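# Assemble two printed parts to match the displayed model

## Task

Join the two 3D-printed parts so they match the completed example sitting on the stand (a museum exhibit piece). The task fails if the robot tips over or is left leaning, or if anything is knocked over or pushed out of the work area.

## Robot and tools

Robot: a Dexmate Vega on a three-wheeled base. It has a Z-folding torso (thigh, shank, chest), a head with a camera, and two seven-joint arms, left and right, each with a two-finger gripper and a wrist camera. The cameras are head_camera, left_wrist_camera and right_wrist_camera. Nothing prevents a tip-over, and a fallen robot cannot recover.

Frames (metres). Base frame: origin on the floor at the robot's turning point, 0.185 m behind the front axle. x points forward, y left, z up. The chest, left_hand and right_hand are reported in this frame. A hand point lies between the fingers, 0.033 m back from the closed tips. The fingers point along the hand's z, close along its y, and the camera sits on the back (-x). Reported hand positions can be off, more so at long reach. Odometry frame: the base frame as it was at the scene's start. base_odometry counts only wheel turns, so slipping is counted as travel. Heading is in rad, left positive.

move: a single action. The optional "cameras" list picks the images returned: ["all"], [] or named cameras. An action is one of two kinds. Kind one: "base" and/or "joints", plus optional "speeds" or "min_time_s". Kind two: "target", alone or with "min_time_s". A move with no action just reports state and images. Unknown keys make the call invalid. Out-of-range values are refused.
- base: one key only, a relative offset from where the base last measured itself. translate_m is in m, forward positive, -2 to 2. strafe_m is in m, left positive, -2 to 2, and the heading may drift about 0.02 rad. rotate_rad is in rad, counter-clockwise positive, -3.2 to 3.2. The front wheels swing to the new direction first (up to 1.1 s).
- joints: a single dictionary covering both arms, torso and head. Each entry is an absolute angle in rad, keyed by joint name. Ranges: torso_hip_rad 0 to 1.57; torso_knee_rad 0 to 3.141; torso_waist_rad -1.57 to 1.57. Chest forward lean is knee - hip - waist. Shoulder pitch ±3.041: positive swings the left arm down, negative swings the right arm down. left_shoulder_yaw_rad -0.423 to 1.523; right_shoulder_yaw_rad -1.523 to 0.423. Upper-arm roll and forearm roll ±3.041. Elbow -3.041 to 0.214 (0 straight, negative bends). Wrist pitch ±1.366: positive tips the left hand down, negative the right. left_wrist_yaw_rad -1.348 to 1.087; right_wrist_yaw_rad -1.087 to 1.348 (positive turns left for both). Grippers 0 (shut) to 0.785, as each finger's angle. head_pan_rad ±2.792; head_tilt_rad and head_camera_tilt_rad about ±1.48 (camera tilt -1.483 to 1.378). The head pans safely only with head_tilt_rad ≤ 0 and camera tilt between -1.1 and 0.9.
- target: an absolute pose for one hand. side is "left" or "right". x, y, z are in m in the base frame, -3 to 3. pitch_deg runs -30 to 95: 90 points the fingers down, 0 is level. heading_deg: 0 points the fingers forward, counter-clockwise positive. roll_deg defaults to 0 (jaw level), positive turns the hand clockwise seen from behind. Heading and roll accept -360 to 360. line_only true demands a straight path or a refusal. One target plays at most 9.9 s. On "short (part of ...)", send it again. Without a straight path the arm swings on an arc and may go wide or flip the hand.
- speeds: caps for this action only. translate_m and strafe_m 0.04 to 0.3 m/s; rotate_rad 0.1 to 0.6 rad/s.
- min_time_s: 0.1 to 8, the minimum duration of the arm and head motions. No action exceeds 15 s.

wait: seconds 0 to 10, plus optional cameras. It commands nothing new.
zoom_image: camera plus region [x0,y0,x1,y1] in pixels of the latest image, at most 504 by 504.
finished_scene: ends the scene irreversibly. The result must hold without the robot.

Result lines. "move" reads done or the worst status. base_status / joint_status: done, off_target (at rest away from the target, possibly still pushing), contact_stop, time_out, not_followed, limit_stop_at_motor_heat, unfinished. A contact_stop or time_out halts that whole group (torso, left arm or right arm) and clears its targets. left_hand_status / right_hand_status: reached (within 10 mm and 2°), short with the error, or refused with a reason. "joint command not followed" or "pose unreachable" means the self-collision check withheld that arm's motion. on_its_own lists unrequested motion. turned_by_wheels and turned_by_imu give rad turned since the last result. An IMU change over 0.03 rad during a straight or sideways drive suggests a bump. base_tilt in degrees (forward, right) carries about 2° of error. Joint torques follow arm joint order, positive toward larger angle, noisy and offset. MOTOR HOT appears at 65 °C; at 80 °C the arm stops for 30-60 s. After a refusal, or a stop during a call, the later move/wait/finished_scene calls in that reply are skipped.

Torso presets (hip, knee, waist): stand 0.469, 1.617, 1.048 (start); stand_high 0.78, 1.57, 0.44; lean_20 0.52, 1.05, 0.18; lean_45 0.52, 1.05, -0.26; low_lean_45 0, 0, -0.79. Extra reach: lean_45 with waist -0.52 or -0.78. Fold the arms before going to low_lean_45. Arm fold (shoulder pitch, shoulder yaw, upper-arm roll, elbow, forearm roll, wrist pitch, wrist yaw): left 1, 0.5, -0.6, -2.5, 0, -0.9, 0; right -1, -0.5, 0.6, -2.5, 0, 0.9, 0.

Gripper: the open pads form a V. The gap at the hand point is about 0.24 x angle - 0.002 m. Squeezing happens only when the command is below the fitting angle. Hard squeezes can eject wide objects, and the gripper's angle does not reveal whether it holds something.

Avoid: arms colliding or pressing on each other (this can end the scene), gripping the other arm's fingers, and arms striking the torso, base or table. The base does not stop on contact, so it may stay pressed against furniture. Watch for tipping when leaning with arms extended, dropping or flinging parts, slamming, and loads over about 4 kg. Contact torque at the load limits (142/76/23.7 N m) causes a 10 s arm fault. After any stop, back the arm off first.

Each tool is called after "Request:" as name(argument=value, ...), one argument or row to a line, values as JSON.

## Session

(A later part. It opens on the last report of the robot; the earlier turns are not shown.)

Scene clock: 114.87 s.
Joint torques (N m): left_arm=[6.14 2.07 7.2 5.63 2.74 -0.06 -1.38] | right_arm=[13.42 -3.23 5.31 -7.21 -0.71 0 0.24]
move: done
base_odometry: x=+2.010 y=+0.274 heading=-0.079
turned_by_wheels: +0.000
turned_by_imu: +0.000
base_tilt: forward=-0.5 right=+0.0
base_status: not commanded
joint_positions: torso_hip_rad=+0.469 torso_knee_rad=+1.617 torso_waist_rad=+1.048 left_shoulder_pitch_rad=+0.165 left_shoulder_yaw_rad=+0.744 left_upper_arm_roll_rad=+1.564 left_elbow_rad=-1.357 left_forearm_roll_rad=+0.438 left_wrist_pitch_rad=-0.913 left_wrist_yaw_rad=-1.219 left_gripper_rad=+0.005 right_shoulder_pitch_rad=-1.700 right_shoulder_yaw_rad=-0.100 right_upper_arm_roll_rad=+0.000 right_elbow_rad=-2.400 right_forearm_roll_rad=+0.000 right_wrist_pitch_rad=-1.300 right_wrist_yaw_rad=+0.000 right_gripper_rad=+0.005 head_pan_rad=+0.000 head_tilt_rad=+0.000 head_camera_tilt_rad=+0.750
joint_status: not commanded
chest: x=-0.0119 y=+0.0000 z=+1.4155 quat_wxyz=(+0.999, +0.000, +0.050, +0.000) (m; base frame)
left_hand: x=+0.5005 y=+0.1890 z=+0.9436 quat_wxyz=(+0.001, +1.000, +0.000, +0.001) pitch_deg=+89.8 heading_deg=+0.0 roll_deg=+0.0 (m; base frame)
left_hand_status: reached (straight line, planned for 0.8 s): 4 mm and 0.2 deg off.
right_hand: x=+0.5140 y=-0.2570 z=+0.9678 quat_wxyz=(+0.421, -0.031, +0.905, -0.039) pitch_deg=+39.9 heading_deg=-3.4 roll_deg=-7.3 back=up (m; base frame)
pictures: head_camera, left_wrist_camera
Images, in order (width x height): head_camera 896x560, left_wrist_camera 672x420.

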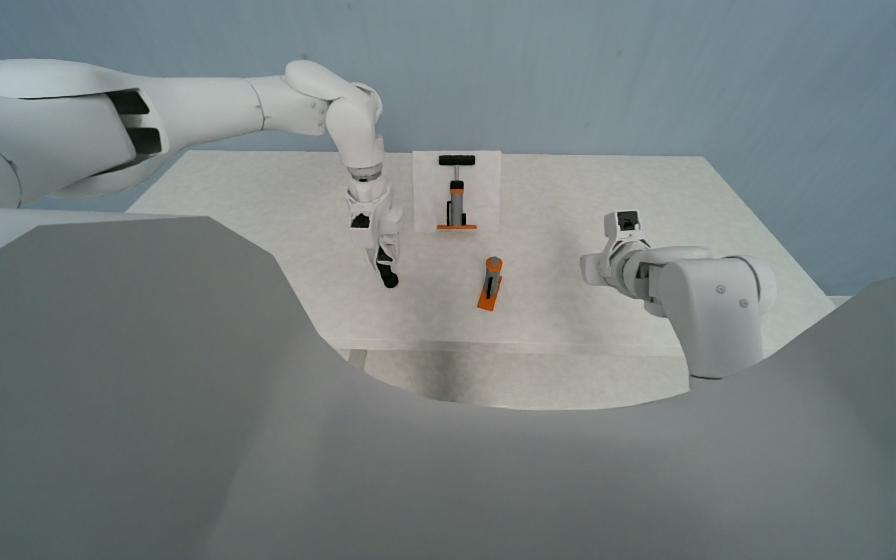

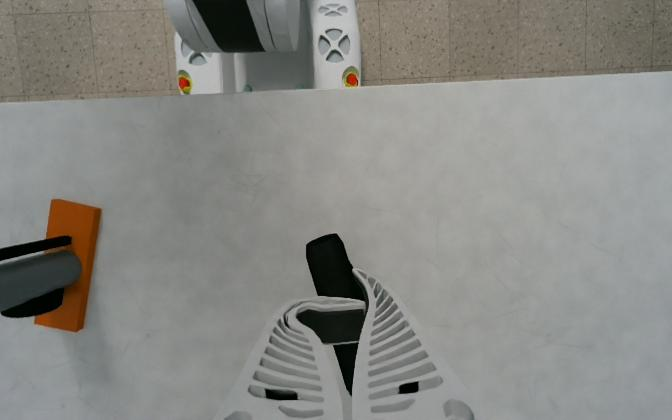

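Request:
move(
  target={"side":"left","x":0.50,"y":0.19,"z":1.01,"pitch_deg":90,"heading_deg":0,"line_only":true},
  cameras=["left_wrist_camera","head_camera"],
)

Request:
zoom_image(
  camera="head_camera",
  region=[330, 150, 530, 320],
)

Scene clock: 120.07 s.
Joint torques (N m): left_arm=[-14.7 2.5 -7.7 -1.56 -0.66 0.48 -0.02] | right_arm=[9.76 0.14 4.11 -8.28 -0.77 0.45 0.31]
move: done
base_odometry: x=+2.010 y=+0.274 heading=-0.080
turned_by_wheels: +0.000
turned_by_imu: +0.001
base_tilt: forward=-0.5 right=+0.0
base_status: not commanded
joint_positions: torso_hip_rad=+0.469 torso_knee_rad=+1.617 torso_waist_rad=+1.048 left_shoulder_pitch_rad=+0.034 left_shoulder_yaw_rad=+0.789 left_upper_arm_roll_rad=+1.604 left_elbow_rad=-1.435 left_forearm_roll_rad=+0.255 left_wrist_pitch_rad=-0.905 left_wrist_yaw_rad=-1.345 left_gripper_rad=+0.005 right_shoulder_pitch_rad=-1.700 right_shoulder_yaw_rad=-0.100 right_upper_arm_roll_rad=+0.000 right_elbow_rad=-2.400 right_forearm_roll_rad=+0.000 right_wrist_pitch_rad=-1.300 right_wrist_yaw_rad=+0.000 right_gripper_rad=+0.005 head_pan_rad=+0.000 head_tilt_rad=+0.000 head_camera_tilt_rad=+0.750
joint_status: not commanded
chest: x=-0.0114 y=+0.0000 z=+1.4155 quat_wxyz=(+0.999, +0.000, +0.050, +0.000) (m; base frame)
left_hand: x=+0.5004 y=+0.1898 z=+1.0079 quat_wxyz=(+0.000, +1.000, +0.000, +0.000) pitch_deg=+90.0 heading_deg=+0.0 roll_deg=+0.0 (m; base frame)
left_hand_status: reached (straight line, planned for 0.9 s): 2 mm and 0.0 deg off.
right_hand: x=+0.5141 y=-0.2570 z=+0.9675 quat_wxyz=(+0.421, -0.031, +0.906, -0.039) pitch_deg=+40.0 heading_deg=-3.4 roll_deg=-7.3 back=up (m; base frame)
pictures: head_camera, left_wrist_camera
Images, in order (width x height): head_camera 896x560, left_wrist_camera 672x420.

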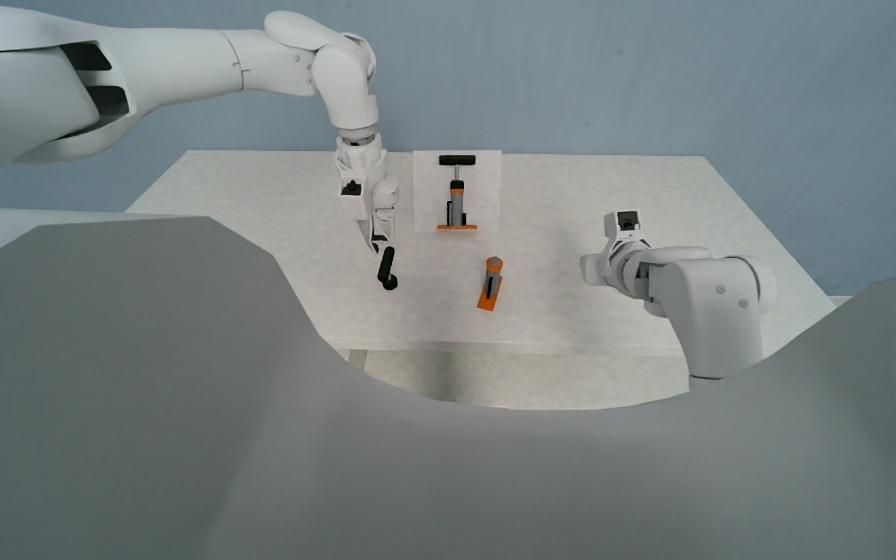

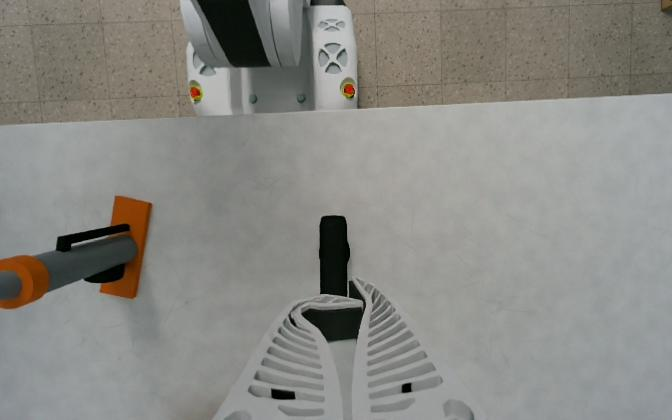

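Scaled by 2.520 from the camera's 896x560 image, which has a finer 960x600 frame.

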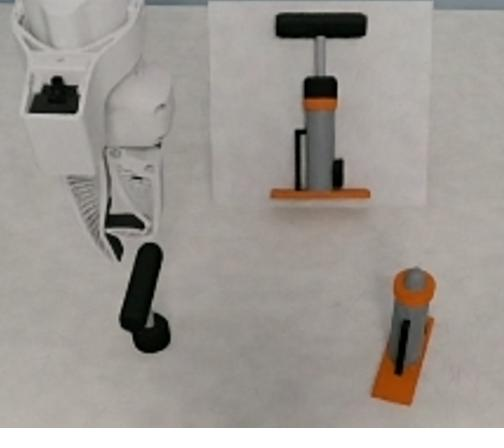

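Request:
move(
  joints={"left_gripper_rad":0.5},
  cameras=["left_wrist_camera"],
)

Scene clock: 123.00 s.
Joint torques (N m): left_arm=[-14.53 3.04 -7.95 -2.19 -0.65 0.37 -0.22] | right_arm=[10.04 -1.64 5.44 -8.78 -0.94 1.07 0.22]
move: done
base_odometry: x=+2.010 y=+0.274 heading=-0.080
turned_by_wheels: +0.000
turned_by_imu: +0.001
base_tilt: forward=-0.4 right=+0.0
base_status: not commanded
joint_positions: torso_hip_rad=+0.469 torso_knee_rad=+1.617 torso_waist_rad=+1.048 left_shoulder_pitch_rad=+0.030 left_shoulder_yaw_rad=+0.790 left_upper_arm_roll_rad=+1.605 left_elbow_rad=-1.438 left_forearm_roll_rad=+0.250 left_wrist_pitch_rad=-0.904 left_wrist_yaw_rad=-1.348 left_gripper_rad=+0.500 right_shoulder_pitch_rad=-1.700 right_shoulder_yaw_rad=-0.100 right_upper_arm_roll_rad=+0.000 right_elbow_rad=-2.400 right_forearm_roll_rad=+0.000 right_wrist_pitch_rad=-1.300 right_wrist_yaw_rad=+0.000 right_gripper_rad=+0.005 head_pan_rad=+0.000 head_tilt_rad=+0.000 head_camera_tilt_rad=+0.750
joint_status: all done
chest: x=-0.0114 y=+0.0000 z=+1.4155 quat_wxyz=(+0.999, +0.000, +0.050, +0.000) (m; base frame)
left_hand: x=+0.5003 y=+0.1898 z=+1.0097 quat_wxyz=(+0.000, +1.000, +0.000, +0.000) pitch_deg=+90.0 heading_deg=+0.0 roll_deg=+0.0 (m; base frame)
right_hand: x=+0.5142 y=-0.2570 z=+0.9675 quat_wxyz=(+0.421, -0.031, +0.906, -0.039) pitch_deg=+40.0 heading_deg=-3.4 roll_deg=-7.3 back=up (m; base frame)
pictures: left_wrist_camera
Images, in order (width x height): left_wrist_camera 672x420.

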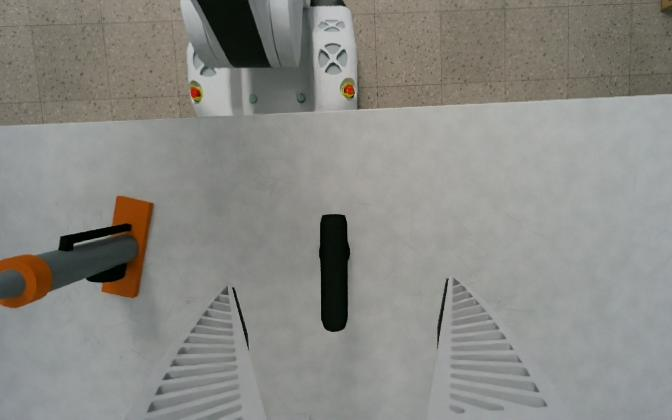

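Request:
move(
  target={"side":"left","x":0.542,"y":0.191,"z":0.95,"pitch_deg":90,"heading_deg":0,"line_only":true},
  cameras=["left_wrist_camera","head_camera"],
)

Request:
zoom_image(
  camera="head_camera",
  region=[330, 150, 530, 320],
)

Scene clock: 136.60 s.
Joint torques (N m): left_arm=[-12.08 -2.09 -10.63 1.14 -0.4 -0.15 0.29] | right_arm=[11.59 -3.05 3.86 -5.96 -0.55 0.82 0.35]
move: done
base_odometry: x=+2.010 y=+0.274 heading=-0.080
turned_by_wheels: +0.000
turned_by_imu: +0.001
base_tilt: forward=-0.5 right=+0.1
base_status: not commanded
joint_positions: torso_hip_rad=+0.469 torso_knee_rad=+1.617 torso_waist_rad=+1.048 left_shoulder_pitch_rad=+0.114 left_shoulder_yaw_rad=+0.576 left_upper_arm_roll_rad=+1.584 left_elbow_rad=-1.023 left_forearm_roll_rad=+0.478 left_wrist_pitch_rad=-1.074 left_wrist_yaw_rad=-1.132 left_gripper_rad=+0.500 right_shoulder_pitch_rad=-1.700 right_shoulder_yaw_rad=-0.100 right_upper_arm_roll_rad=+0.000 right_elbow_rad=-2.400 right_forearm_roll_rad=+0.000 right_wrist_pitch_rad=-1.300 right_wrist_yaw_rad=+0.000 right_gripper_rad=+0.005 head_pan_rad=+0.000 head_tilt_rad=+0.000 head_camera_tilt_rad=+0.750
joint_status: not commanded
chest: x=-0.0114 y=+0.0000 z=+1.4155 quat_wxyz=(+0.999, +0.000, +0.050, +0.000) (m; base frame)
left_hand: x=+0.5418 y=+0.1910 z=+0.9507 quat_wxyz=(+0.000, +1.000, +0.000, +0.000) pitch_deg=+90.0 heading_deg=+0.0 roll_deg=+0.0 (m; base frame)
left_hand_status: reached (straight line, planned for 1.6 s): 1 mm and 0.0 deg off.
right_hand: x=+0.5142 y=-0.2570 z=+0.9675 quat_wxyz=(+0.421, -0.031, +0.906, -0.039) pitch_deg=+40.0 heading_deg=-3.4 roll_deg=-7.3 back=up (m; base frame)
pictures: head_camera, left_wrist_camera
Images, in order (width x height): head_camera 896x560, left_wrist_camera 672x420.

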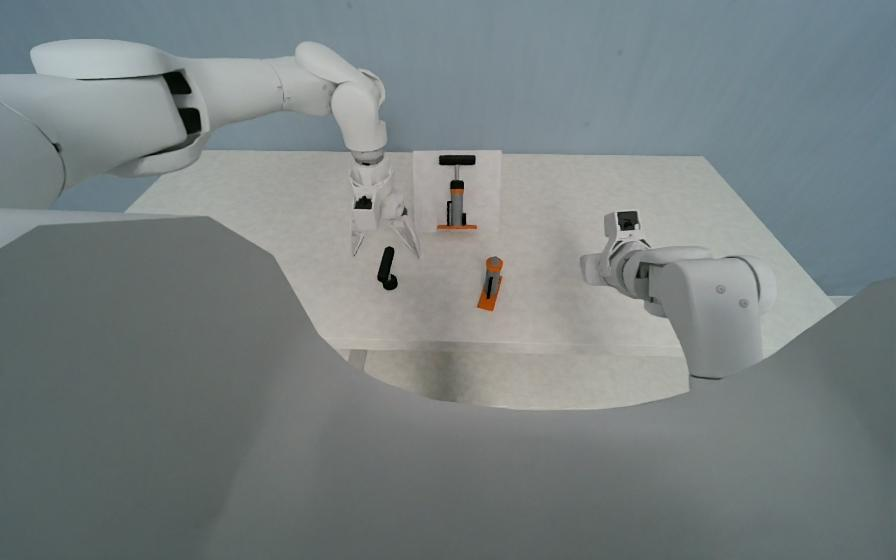

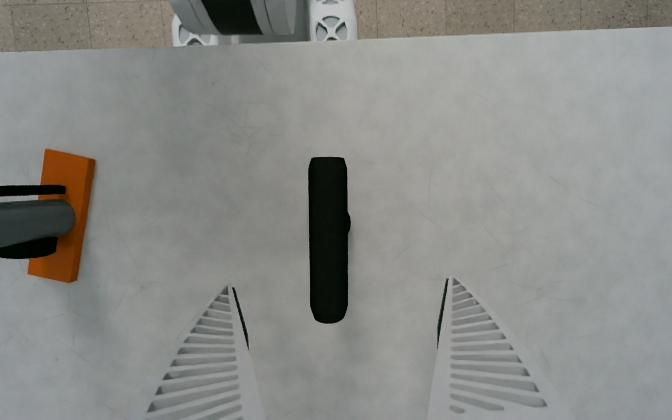

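Scaled by 2.520 from the camera's 896x560 image, which has a finer 960x600 frame.

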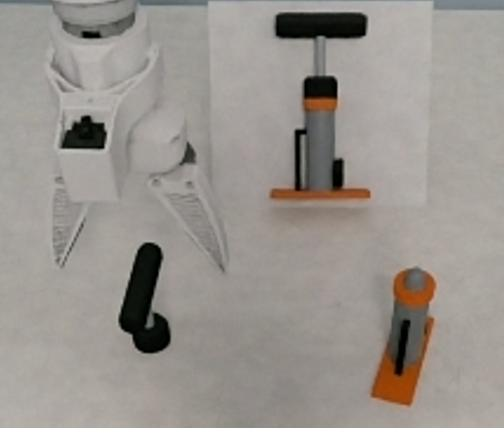

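Request:
move(
  target={"side":"left","x":0.51,"y":0.184,"z":0.935,"pitch_deg":90,"heading_deg":0,"line_only":true},
  cameras=["left_wrist_camera","head_camera"],
)

Request:
zoom_image(
  camera="head_camera",
  region=[330, 150, 530, 320],
)

Scene clock: 146.73 s.
Joint torques (N m): left_arm=[-11.79 4.08 -11 -2.16 -0.75 0.38 -0.02] | right_arm=[10 -1.08 5.42 -9.16 -0.64 1.57 0.56]
move: done
base_odometry: x=+2.010 y=+0.274 heading=-0.080
turned_by_wheels: +0.000
turned_by_imu: +0.001
base_tilt: forward=-0.4 right=+0.0
base_status: not commanded
joint_positions: torso_hip_rad=+0.469 torso_knee_rad=+1.617 torso_waist_rad=+1.048 left_shoulder_pitch_rad=+0.158 left_shoulder_yaw_rad=+0.686 left_upper_arm_roll_rad=+1.584 left_elbow_rad=-1.267 left_forearm_roll_rad=+0.461 left_wrist_pitch_rad=-0.936 left_wrist_yaw_rad=-1.180 left_gripper_rad=+0.500 right_shoulder_pitch_rad=-1.700 right_shoulder_yaw_rad=-0.100 right_upper_arm_roll_rad=+0.000 right_elbow_rad=-2.400 right_forearm_roll_rad=+0.000 right_wrist_pitch_rad=-1.300 right_wrist_yaw_rad=+0.000 right_gripper_rad=+0.005 head_pan_rad=+0.000 head_tilt_rad=+0.000 head_camera_tilt_rad=+0.750
joint_status: not commanded
chest: x=-0.0114 y=+0.0000 z=+1.4155 quat_wxyz=(+0.999, +0.000, +0.050, +0.000) (m; base frame)
left_hand: x=+0.5108 y=+0.1841 z=+0.9353 quat_wxyz=(+0.000, +1.000, +0.000, +0.000) pitch_deg=+90.0 heading_deg=+0.0 roll_deg=+0.0 (m; base frame)
left_hand_status: reached (straight line, planned for 1.1 s): 1 mm and 0.0 deg off.
right_hand: x=+0.5142 y=-0.2570 z=+0.9675 quat_wxyz=(+0.421, -0.031, +0.906, -0.039) pitch_deg=+40.0 heading_deg=-3.4 roll_deg=-7.3 back=up (m; base frame)
pictures: head_camera, left_wrist_camera
Images, in order (width x height): head_camera 896x560, left_wrist_camera 672x420.

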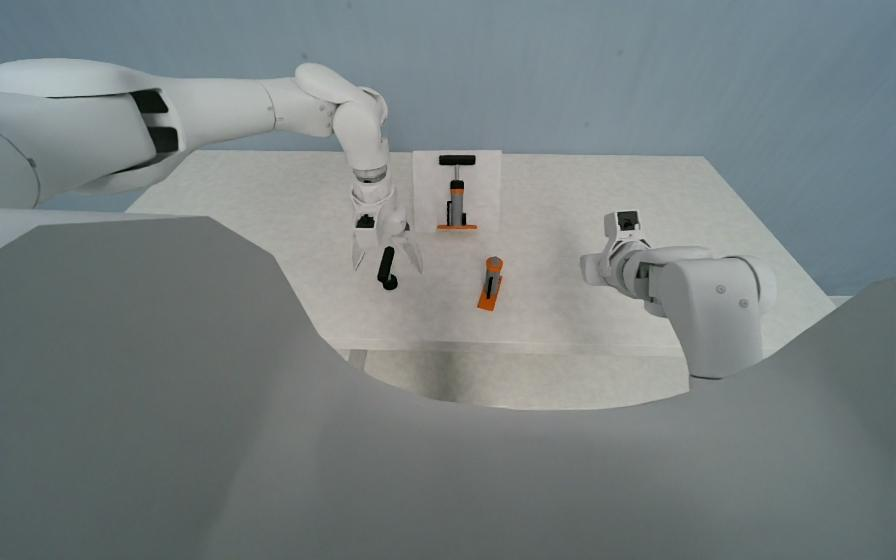

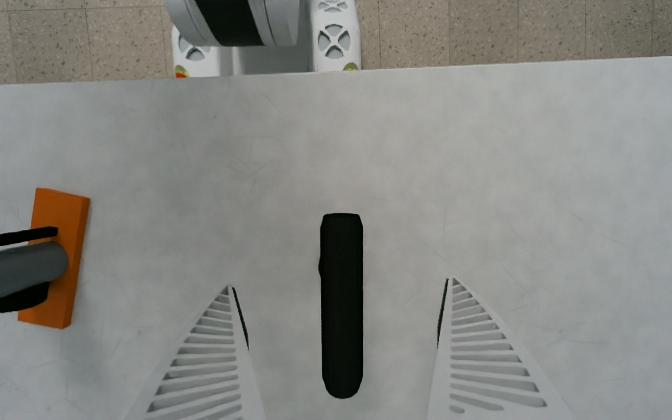

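Scaled by 2.520 from the camera's 896x560 image, which has a finer 960x600 frame.

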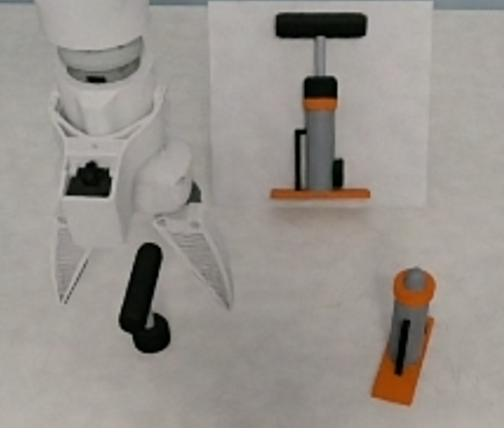

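Request:
move(
  target={"side":"left","x":0.507,"y":0.184,"z":0.912,"pitch_deg":90,"heading_deg":0,"line_only":true},
)

Request:
move(
  joints={"left_gripper_rad":0.05},
  cameras=["left_wrist_camera","head_camera"],
)

Request:
zoom_image(
  camera="head_camera",
  region=[330, 150, 530, 320],
)

Scene clock: 152.40 s.
Joint torques (N m): left_arm=[-10.09 0.6 -7.59 0.95 -0.6 0.34 0.18] | right_arm=[12.55 -1.75 4.87 -8.32 -0.39 1.16 -0.02]
move: done
base_odometry: x=+2.010 y=+0.274 heading=-0.080
turned_by_wheels: +0.000
turned_by_imu: +0.001
base_tilt: forward=-0.5 right=+0.0
base_status: not commanded
joint_positions: torso_hip_rad=+0.469 torso_knee_rad=+1.617 torso_waist_rad=+1.048 left_shoulder_pitch_rad=+0.192 left_shoulder_yaw_rad=+0.676 left_upper_arm_roll_rad=+1.585 left_elbow_rad=-1.252 left_forearm_roll_rad=+0.516 left_wrist_pitch_rad=-0.926 left_wrist_yaw_rad=-1.133 left_gripper_rad=+0.500 right_shoulder_pitch_rad=-1.700 right_shoulder_yaw_rad=-0.100 right_upper_arm_roll_rad=+0.000 right_elbow_rad=-2.400 right_forearm_roll_rad=+0.000 right_wrist_pitch_rad=-1.300 right_wrist_yaw_rad=+0.000 right_gripper_rad=+0.005 head_pan_rad=+0.000 head_tilt_rad=+0.000 head_camera_tilt_rad=+0.750
joint_status: not commanded
chest: x=-0.0114 y=+0.0000 z=+1.4155 quat_wxyz=(+0.999, +0.000, +0.050, +0.000) (m; base frame)
left_hand: x=+0.5074 y=+0.1840 z=+0.9140 quat_wxyz=(+0.000, +1.000, +0.000, +0.000) pitch_deg=+90.0 heading_deg=+0.0 roll_deg=+0.0 (m; base frame)
left_hand_status: reached (straight line, planned for 0.5 s): 2 mm and 0.0 deg off.
right_hand: x=+0.5142 y=-0.2570 z=+0.9675 quat_wxyz=(+0.421, -0.031, +0.906, -0.039) pitch_deg=+40.0 heading_deg=-3.4 roll_deg=-7.3 back=up (m; base frame)
pictures: none

Scene clock: 153.43 s.
Joint torques (N m): left_arm=[-9.81 -0.98 -7.54 1.65 -0.4 0.32 0.07] | right_arm=[11.1 -2.54 4.95 -7.61 -0.58 0.89 -0.09]
move: done
base_odometry: x=+2.010 y=+0.274 heading=-0.080
turned_by_wheels: +0.000
turned_by_imu: +0.000
base_tilt: forward=-0.4 right=+0.0
base_status: not commanded
joint_positions: torso_hip_rad=+0.469 torso_knee_rad=+1.617 torso_waist_rad=+1.048 left_shoulder_pitch_rad=+0.195 left_shoulder_yaw_rad=+0.675 left_upper_arm_roll_rad=+1.585 left_elbow_rad=-1.250 left_forearm_roll_rad=+0.521 left_wrist_pitch_rad=-0.925 left_wrist_yaw_rad=-1.129 left_gripper_rad=+0.050 right_shoulder_pitch_rad=-1.700 right_shoulder_yaw_rad=-0.100 right_upper_arm_roll_rad=+0.000 right_elbow_rad=-2.400 right_forearm_roll_rad=+0.000 right_wrist_pitch_rad=-1.300 right_wrist_yaw_rad=+0.000 right_gripper_rad=+0.005 head_pan_rad=+0.000 head_tilt_rad=+0.000 head_camera_tilt_rad=+0.750
joint_status: all done
chest: x=-0.0114 y=+0.0000 z=+1.4155 quat_wxyz=(+0.999, +0.000, +0.050, +0.000) (m; base frame)
left_hand: x=+0.5071 y=+0.1840 z=+0.9123 quat_wxyz=(+0.000, +1.000, +0.000, +0.000) pitch_deg=+90.0 heading_deg=+0.0 roll_deg=+0.0 (m; base frame)
right_hand: x=+0.5142 y=-0.2570 z=+0.9675 quat_wxyz=(+0.421, -0.031, +0.906, -0.039) pitch_deg=+40.0 heading_deg=-3.4 roll_deg=-7.3 back=up (m; base frame)
pictures: head_camera, left_wrist_camera
Images, in order (width x height): head_camera 896x560, left_wrist_camera 672x420.

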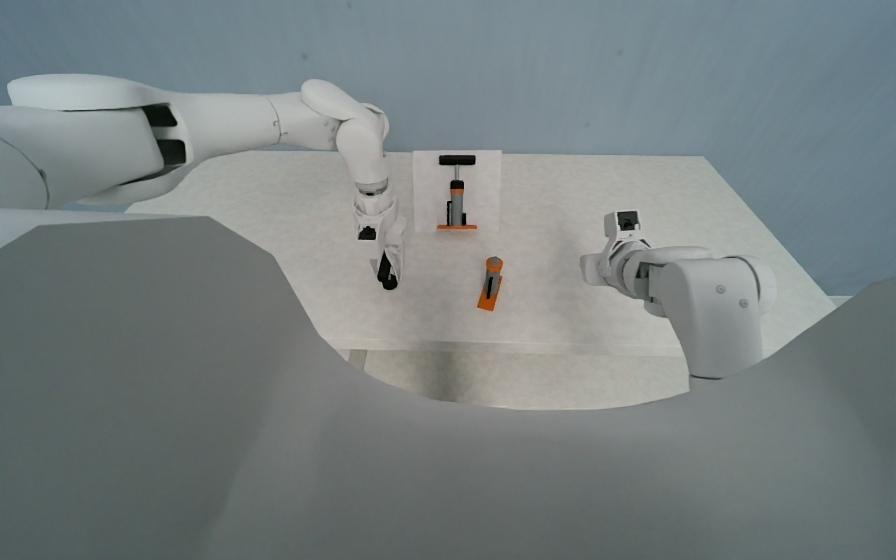

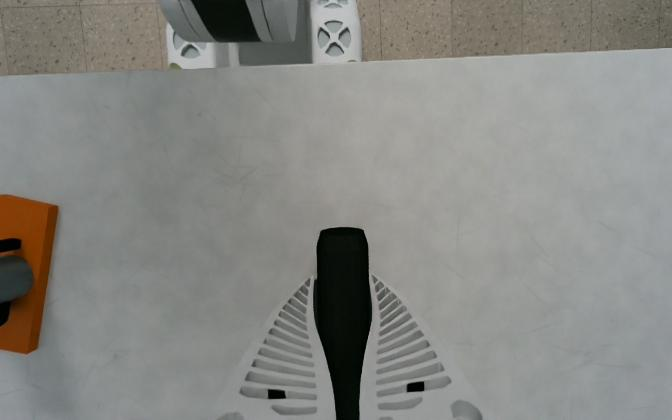

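Scaled by 2.520 from the camera's 896x560 image, which has a finer 960x600 frame.

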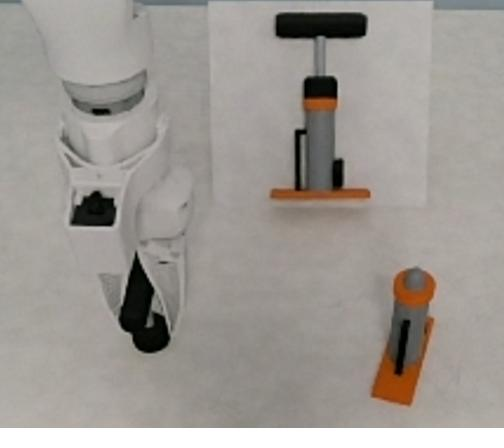

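Request:
move(
  target={"side":"left","x":0.507,"y":0.184,"z":1.05,"pitch_deg":90,"heading_deg":0,"line_only":true},
)

Request:
move(
  joints={"right_wrist_yaw_rad":1.1,"right_wrist_pitch_rad":-0.7},
  cameras=["all"],
)

Request:
zoom_image(
  camera="head_camera",
  region=[330, 150, 530, 320],
)

Scene clock: 159.27 s.
Joint torques (N m): left_arm=[-14.17 3.29 -9.78 -0.34 -0.59 0.62 -0.05] | right_arm=[12.32 -0.87 5.57 -7.38 -0.76 0.77 0.31]
move: done
base_odometry: x=+2.010 y=+0.274 heading=-0.080
turned_by_wheels: +0.000
turned_by_imu: +0.001
base_tilt: forward=-0.4 right=+0.0
base_status: not commanded
joint_positions: torso_hip_rad=+0.469 torso_knee_rad=+1.617 torso_waist_rad=+1.048 left_shoulder_pitch_rad=-0.120 left_shoulder_yaw_rad=+0.763 left_upper_arm_roll_rad=+1.726 left_elbow_rad=-1.420 left_forearm_roll_rad=+0.141 left_wrist_pitch_rad=-0.905 left_wrist_yaw_rad=-1.347 left_gripper_rad=+0.050 right_shoulder_pitch_rad=-1.700 right_shoulder_yaw_rad=-0.100 right_upper_arm_roll_rad=+0.000 right_elbow_rad=-2.400 right_forearm_roll_rad=+0.000 right_wrist_pitch_rad=-1.300 right_wrist_yaw_rad=+0.000 right_gripper_rad=+0.005 head_pan_rad=+0.000 head_tilt_rad=+0.000 head_camera_tilt_rad=+0.750
joint_status: not commanded
chest: x=-0.0114 y=+0.0000 z=+1.4155 quat_wxyz=(+0.999, +0.000, +0.050, +0.000) (m; base frame)
left_hand: x=+0.5072 y=+0.1838 z=+1.0484 quat_wxyz=(+0.000, +1.000, +0.000, +0.000) pitch_deg=+90.0 heading_deg=+0.0 roll_deg=+0.0 (m; base frame)
left_hand_status: reached (straight line, planned for 1.7 s): 2 mm and 0.0 deg off.
right_hand: x=+0.5142 y=-0.2570 z=+0.9675 quat_wxyz=(+0.421, -0.031, +0.906, -0.039) pitch_deg=+40.0 heading_deg=-3.4 roll_deg=-7.3 back=up (m; base frame)
pictures: none

Scene clock: 164.47 s.
Joint torques (N m): left_arm=[-14.48 3.29 -7.54 -2.13 -0.82 0 -0.06] | right_arm=[10.89 -2.47 3.69 -7.09 0.57 0.55 0.24]
move: done
base_odometry: x=+2.010 y=+0.274 heading=-0.080
turned_by_wheels: +0.000
turned_by_imu: +0.001
base_tilt: forward=-0.4 right=+0.0
base_status: not commanded
joint_positions: torso_hip_rad=+0.469 torso_knee_rad=+1.617 torso_waist_rad=+1.048 left_shoulder_pitch_rad=-0.125 left_shoulder_yaw_rad=+0.763 left_upper_arm_roll_rad=+1.729 left_elbow_rad=-1.421 left_forearm_roll_rad=+0.137 left_wrist_pitch_rad=-0.905 left_wrist_yaw_rad=-1.348 left_gripper_rad=+0.050 right_shoulder_pitch_rad=-1.700 right_shoulder_yaw_rad=-0.100 right_upper_arm_roll_rad=+0.000 right_elbow_rad=-2.400 right_forearm_roll_rad=+0.000 right_wrist_pitch_rad=-0.703 right_wrist_yaw_rad=+1.095 right_gripper_rad=+0.005 head_pan_rad=+0.000 head_tilt_rad=+0.000 head_camera_tilt_rad=+0.750
joint_status: all done
chest: x=-0.0114 y=+0.0000 z=+1.4155 quat_wxyz=(+0.999, +0.000, +0.050, +0.000) (m; base frame)
left_hand: x=+0.5070 y=+0.1838 z=+1.0500 quat_wxyz=(+0.000, +1.000, +0.000, +0.000) pitch_deg=+90.0 heading_deg=+0.0 roll_deg=+0.0 (m; base frame)
right_hand: x=+0.4249 y=+0.0421 z=+1.1630 quat_wxyz=(+0.550, -0.383, +0.648, +0.362) pitch_deg=+7.7 heading_deg=+64.0 roll_deg=+2.8 back=up (m; base frame)
pictures: head_camera, left_wrist_camera, right_wrist_camera
Images, in order (width x height): head_camera 896x560, left_wrist_camera 672x420, right_wrist_camera 672x420.

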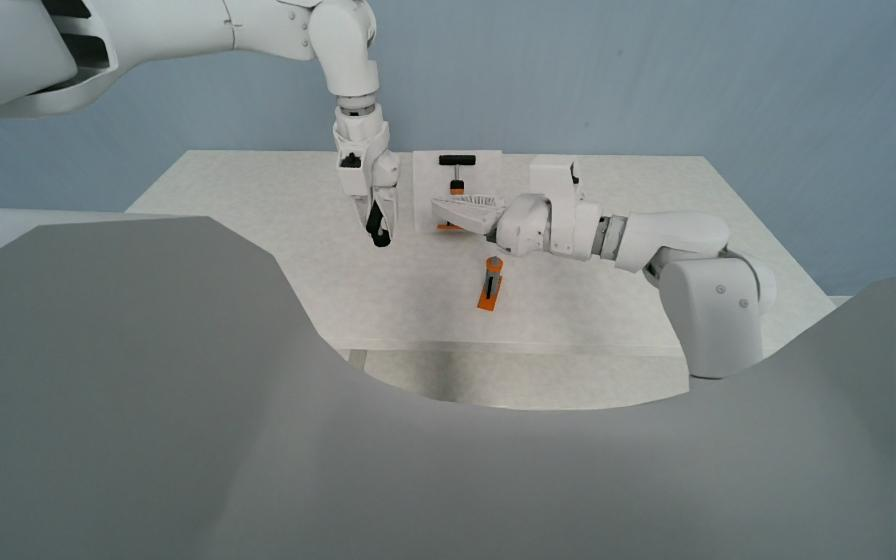

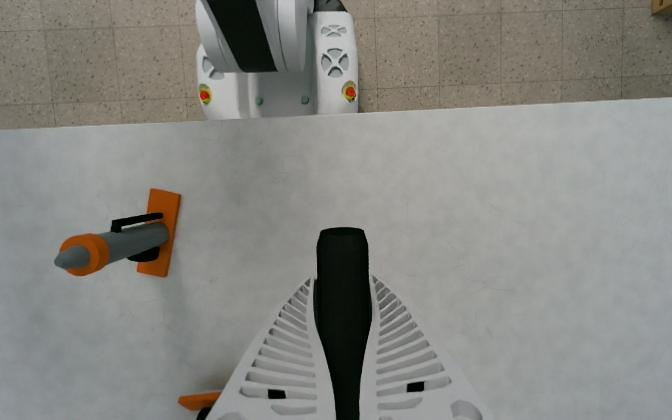

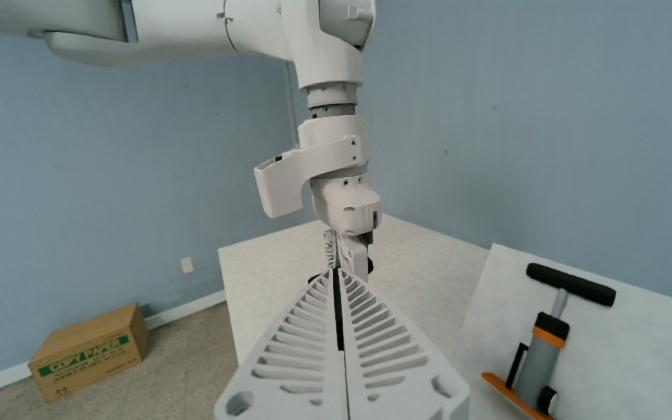

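Scaled by 2.520 from the camera's 896x560 image, which has a finer 960x600 frame.

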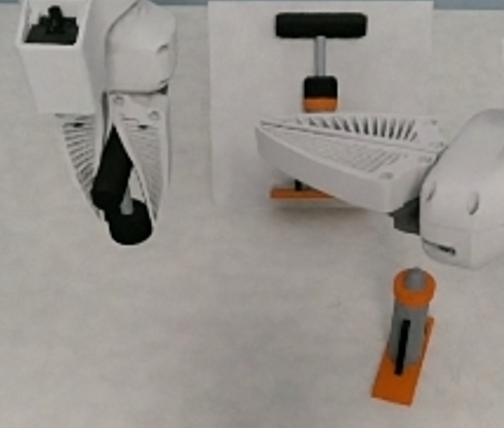

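Request:
move(
  target={"side":"right","x":0.42,"y":-0.24,"z":1.03,"pitch_deg":20,"heading_deg":64,"line_only":true},
  cameras=["right_wrist_camera"],
)

Request:
move(
  target={"side":"left","x":0.48,"y":-0.02,"z":1.1,"pitch_deg":90,"heading_deg":-18,"line_only":true},
  cameras=["all"],
)

Scene clock: 175.10 s.
Joint torques (N m): left_arm=[-15.37 3.7 -8.11 -0.1 -0.61 0.44 -0.15] | right_arm=[3.14 -11.41 11.9 -5.29 1.43 0.98 0.31]
move: done
base_odometry: x=+2.010 y=+0.274 heading=-0.080
turned_by_wheels: +0.000
turned_by_imu: +0.001
base_tilt: forward=-0.5 right=+0.0
base_status: not commanded
joint_positions: torso_hip_rad=+0.469 torso_knee_rad=+1.617 torso_waist_rad=+1.048 left_shoulder_pitch_rad=-0.125 left_shoulder_yaw_rad=+0.763 left_upper_arm_roll_rad=+1.729 left_elbow_rad=-1.421 left_forearm_roll_rad=+0.137 left_wrist_pitch_rad=-0.905 left_wrist_yaw_rad=-1.348 left_gripper_rad=+0.050 right_shoulder_pitch_rad=-1.786 right_shoulder_yaw_rad=-0.632 right_upper_arm_roll_rad=+0.382 right_elbow_rad=-1.743 right_forearm_roll_rad=+0.351 right_wrist_pitch_rad=-0.138 right_wrist_yaw_rad=+1.348 right_gripper_rad=+0.005 head_pan_rad=+0.000 head_tilt_rad=+0.000 head_camera_tilt_rad=+0.750
joint_status: not commanded
chest: x=-0.0114 y=+0.0000 z=+1.4155 quat_wxyz=(+0.999, +0.000, +0.050, +0.000) (m; base frame)
left_hand: x=+0.5070 y=+0.1838 z=+1.0500 quat_wxyz=(+0.000, +1.000, +0.000, +0.000) pitch_deg=+90.0 heading_deg=+0.0 roll_deg=+0.0 (m; base frame)
right_hand: x=+0.4201 y=-0.2382 z=+1.0303 quat_wxyz=(+0.487, -0.434, +0.694, +0.304) pitch_deg=+19.9 heading_deg=+64.0 roll_deg=+0.0 back=up (m; base frame)
right_hand_status: reached (straight line, planned for 2.7 s): 2 mm and 0.1 deg off.
pictures: right_wrist_camera
Images, in order (width x height): right_wrist_camera 672x420.

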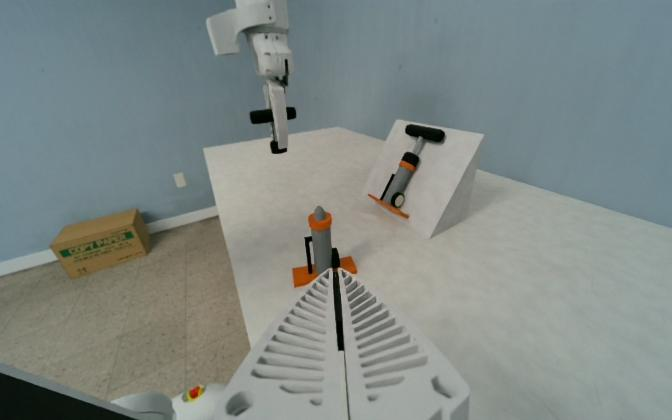

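Scene clock: 178.57 s.
Joint torques (N m): left_arm=[-15.65 -0.17 -7.68 2.89 -0.96 -0.1 -0.09] | right_arm=[1.27 -10.56 12.39 -2.76 1.85 1.36 0.35]
move: done
base_odometry: x=+2.010 y=+0.274 heading=-0.080
turned_by_wheels: +0.000
turned_by_imu: +0.001
base_tilt: forward=-0.4 right=+0.0
base_status: not commanded
joint_positions: torso_hip_rad=+0.469 torso_knee_rad=+1.617 torso_waist_rad=+1.048 left_shoulder_pitch_rad=-0.265 left_shoulder_yaw_rad=+0.230 left_upper_arm_roll_rad=+1.815 left_elbow_rad=-1.204 left_forearm_roll_rad=-0.046 left_wrist_pitch_rad=-0.931 left_wrist_yaw_rad=-1.348 left_gripper_rad=+0.050 right_shoulder_pitch_rad=-1.786 right_shoulder_yaw_rad=-0.635 right_upper_arm_roll_rad=+0.382 right_elbow_rad=-1.738 right_forearm_roll_rad=+0.354 right_wrist_pitch_rad=-0.134 right_wrist_yaw_rad=+1.348 right_gripper_rad=+0.005 head_pan_rad=+0.000 head_tilt_rad=+0.000 head_camera_tilt_rad=+0.750
joint_status: not commanded
chest: x=-0.0114 y=+0.0000 z=+1.4155 quat_wxyz=(+0.999, +0.000, +0.050, +0.000) (m; base frame)
left_hand: x=+0.4804 y=-0.0185 z=+1.0996 quat_wxyz=(+0.000, +0.988, -0.155, +0.000) pitch_deg=+90.0 heading_deg=-17.9 roll_deg=+0.0 (m; base frame)
left_hand_status: reached (straight line, planned for 2.0 s): 2 mm and 0.2 deg off.
right_hand: x=+0.4201 y=-0.2399 z=+1.0300 quat_wxyz=(+0.486, -0.434, +0.695, +0.304) pitch_deg=+20.0 heading_deg=+64.0 roll_deg=+0.0 back=up (m; base frame)
pictures: head_camera, left_wrist_camera, right_wrist_camera
Images, in order (width x height): head_camera 896x560, left_wrist_camera 672x420, right_wrist_camera 672x420.

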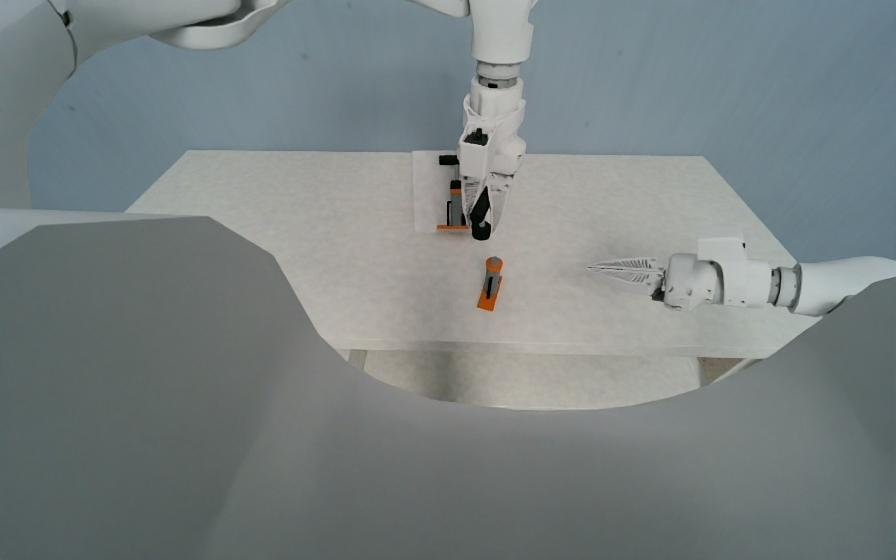

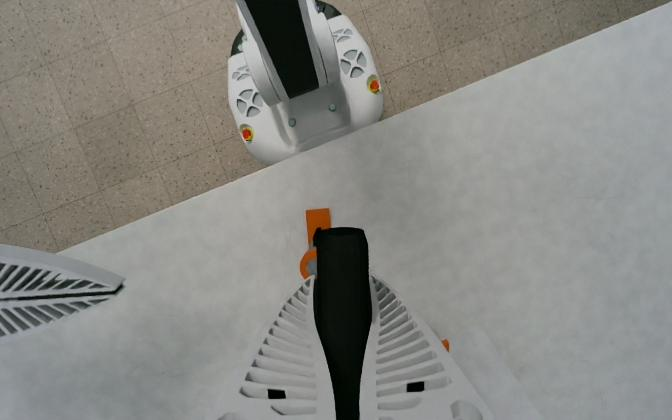

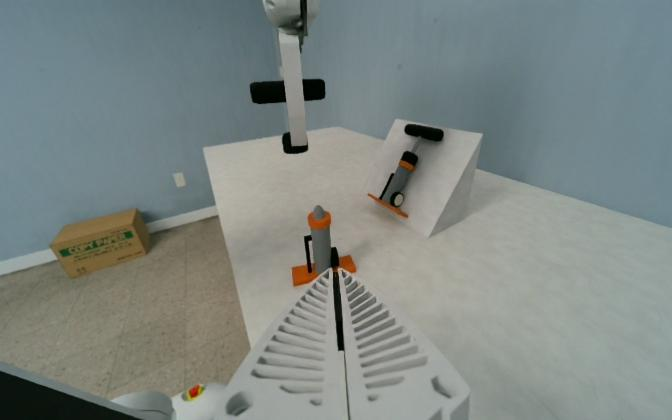

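Request:
move(
  target={"side":"left","x":0.51,"y":-0.06,"z":1.055,"pitch_deg":90,"heading_deg":-18,"line_only":true},
  cameras=["all"],
)

Request:
zoom_image(
  camera="right_wrist_camera",
  region=[240, 60, 400, 300],
)

Request:
zoom_image(
  camera="head_camera",
  region=[430, 180, 560, 320],
)

Scene clock: 189.23 s.
Joint torques (N m): left_arm=[-12.09 -0.21 -9.29 3.39 -0.55 -0.32 0.15] | right_arm=[2.66 -12.35 11.91 -3.62 1.16 1.15 0.15]
move: done
base_odometry: x=+2.010 y=+0.274 heading=-0.080
turned_by_wheels: +0.000
turned_by_imu: +0.001
base_tilt: forward=-0.5 right=+0.0
base_status: not commanded
joint_positions: torso_hip_rad=+0.469 torso_knee_rad=+1.617 torso_waist_rad=+1.048 left_shoulder_pitch_rad=-0.124 left_shoulder_yaw_rad=-0.092 left_upper_arm_roll_rad=+1.794 left_elbow_rad=-0.634 left_forearm_roll_rad=+0.065 left_wrist_pitch_rad=-1.158 left_wrist_yaw_rad=-1.286 left_gripper_rad=+0.050 right_shoulder_pitch_rad=-1.786 right_shoulder_yaw_rad=-0.635 right_upper_arm_roll_rad=+0.382 right_elbow_rad=-1.738 right_forearm_roll_rad=+0.354 right_wrist_pitch_rad=-0.134 right_wrist_yaw_rad=+1.348 right_gripper_rad=+0.005 head_pan_rad=+0.000 head_tilt_rad=+0.000 head_camera_tilt_rad=+0.750
joint_status: not commanded
chest: x=-0.0114 y=+0.0000 z=+1.4155 quat_wxyz=(+0.999, +0.000, +0.050, +0.000) (m; base frame)
left_hand: x=+0.5100 y=-0.0597 z=+1.0553 quat_wxyz=(+0.000, +0.988, -0.156, +0.000) pitch_deg=+90.0 heading_deg=-18.0 roll_deg=+0.0 (m; base frame)
left_hand_status: reached (straight line, planned for 2.1 s): 0 mm and 0.0 deg off.
right_hand: x=+0.4201 y=-0.2399 z=+1.0300 quat_wxyz=(+0.486, -0.434, +0.695, +0.304) pitch_deg=+20.0 heading_deg=+64.0 roll_deg=+0.0 back=up (m; base frame)
pictures: head_camera, left_wrist_camera, right_wrist_camera
Images, in order (width x height): head_camera 896x560, left_wrist_camera 672x420, right_wrist_camera 672x420.

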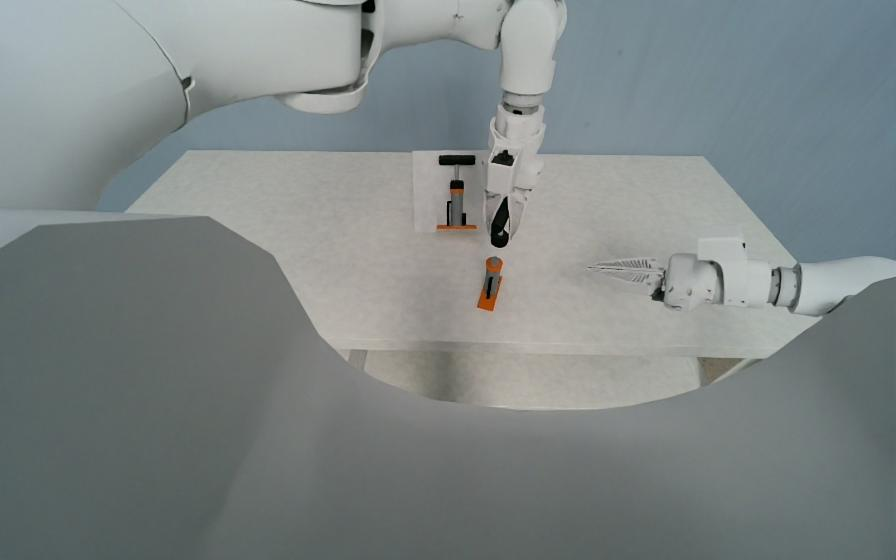

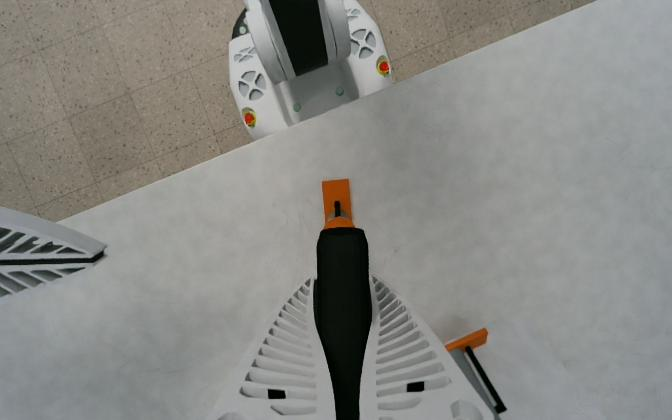

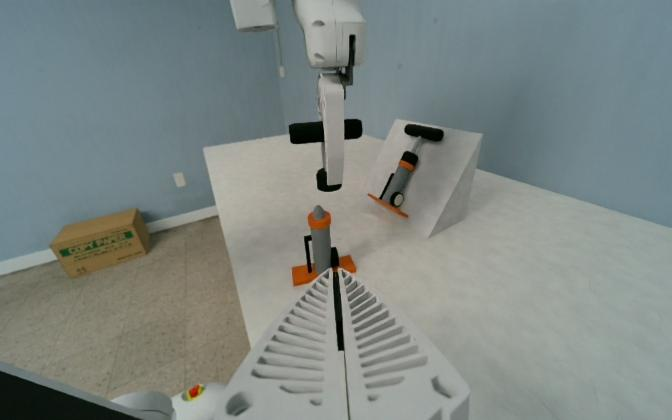

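Scaled by 2.100 from the camera's 672x420 image, which has a finer 960x600 frame.

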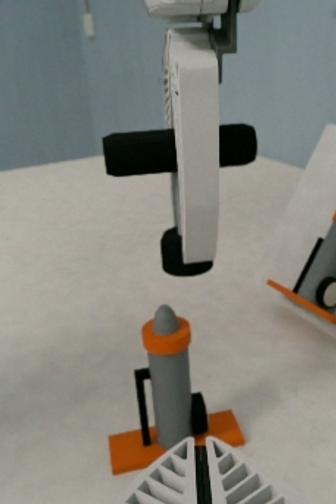

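Scaled by 3.600 from the camera's 896x560 image, which has a finer 960x600 frame.

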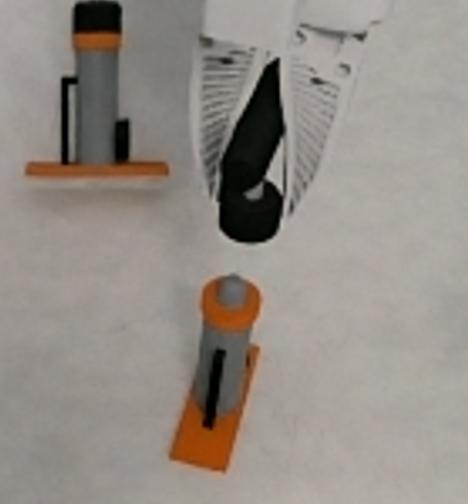

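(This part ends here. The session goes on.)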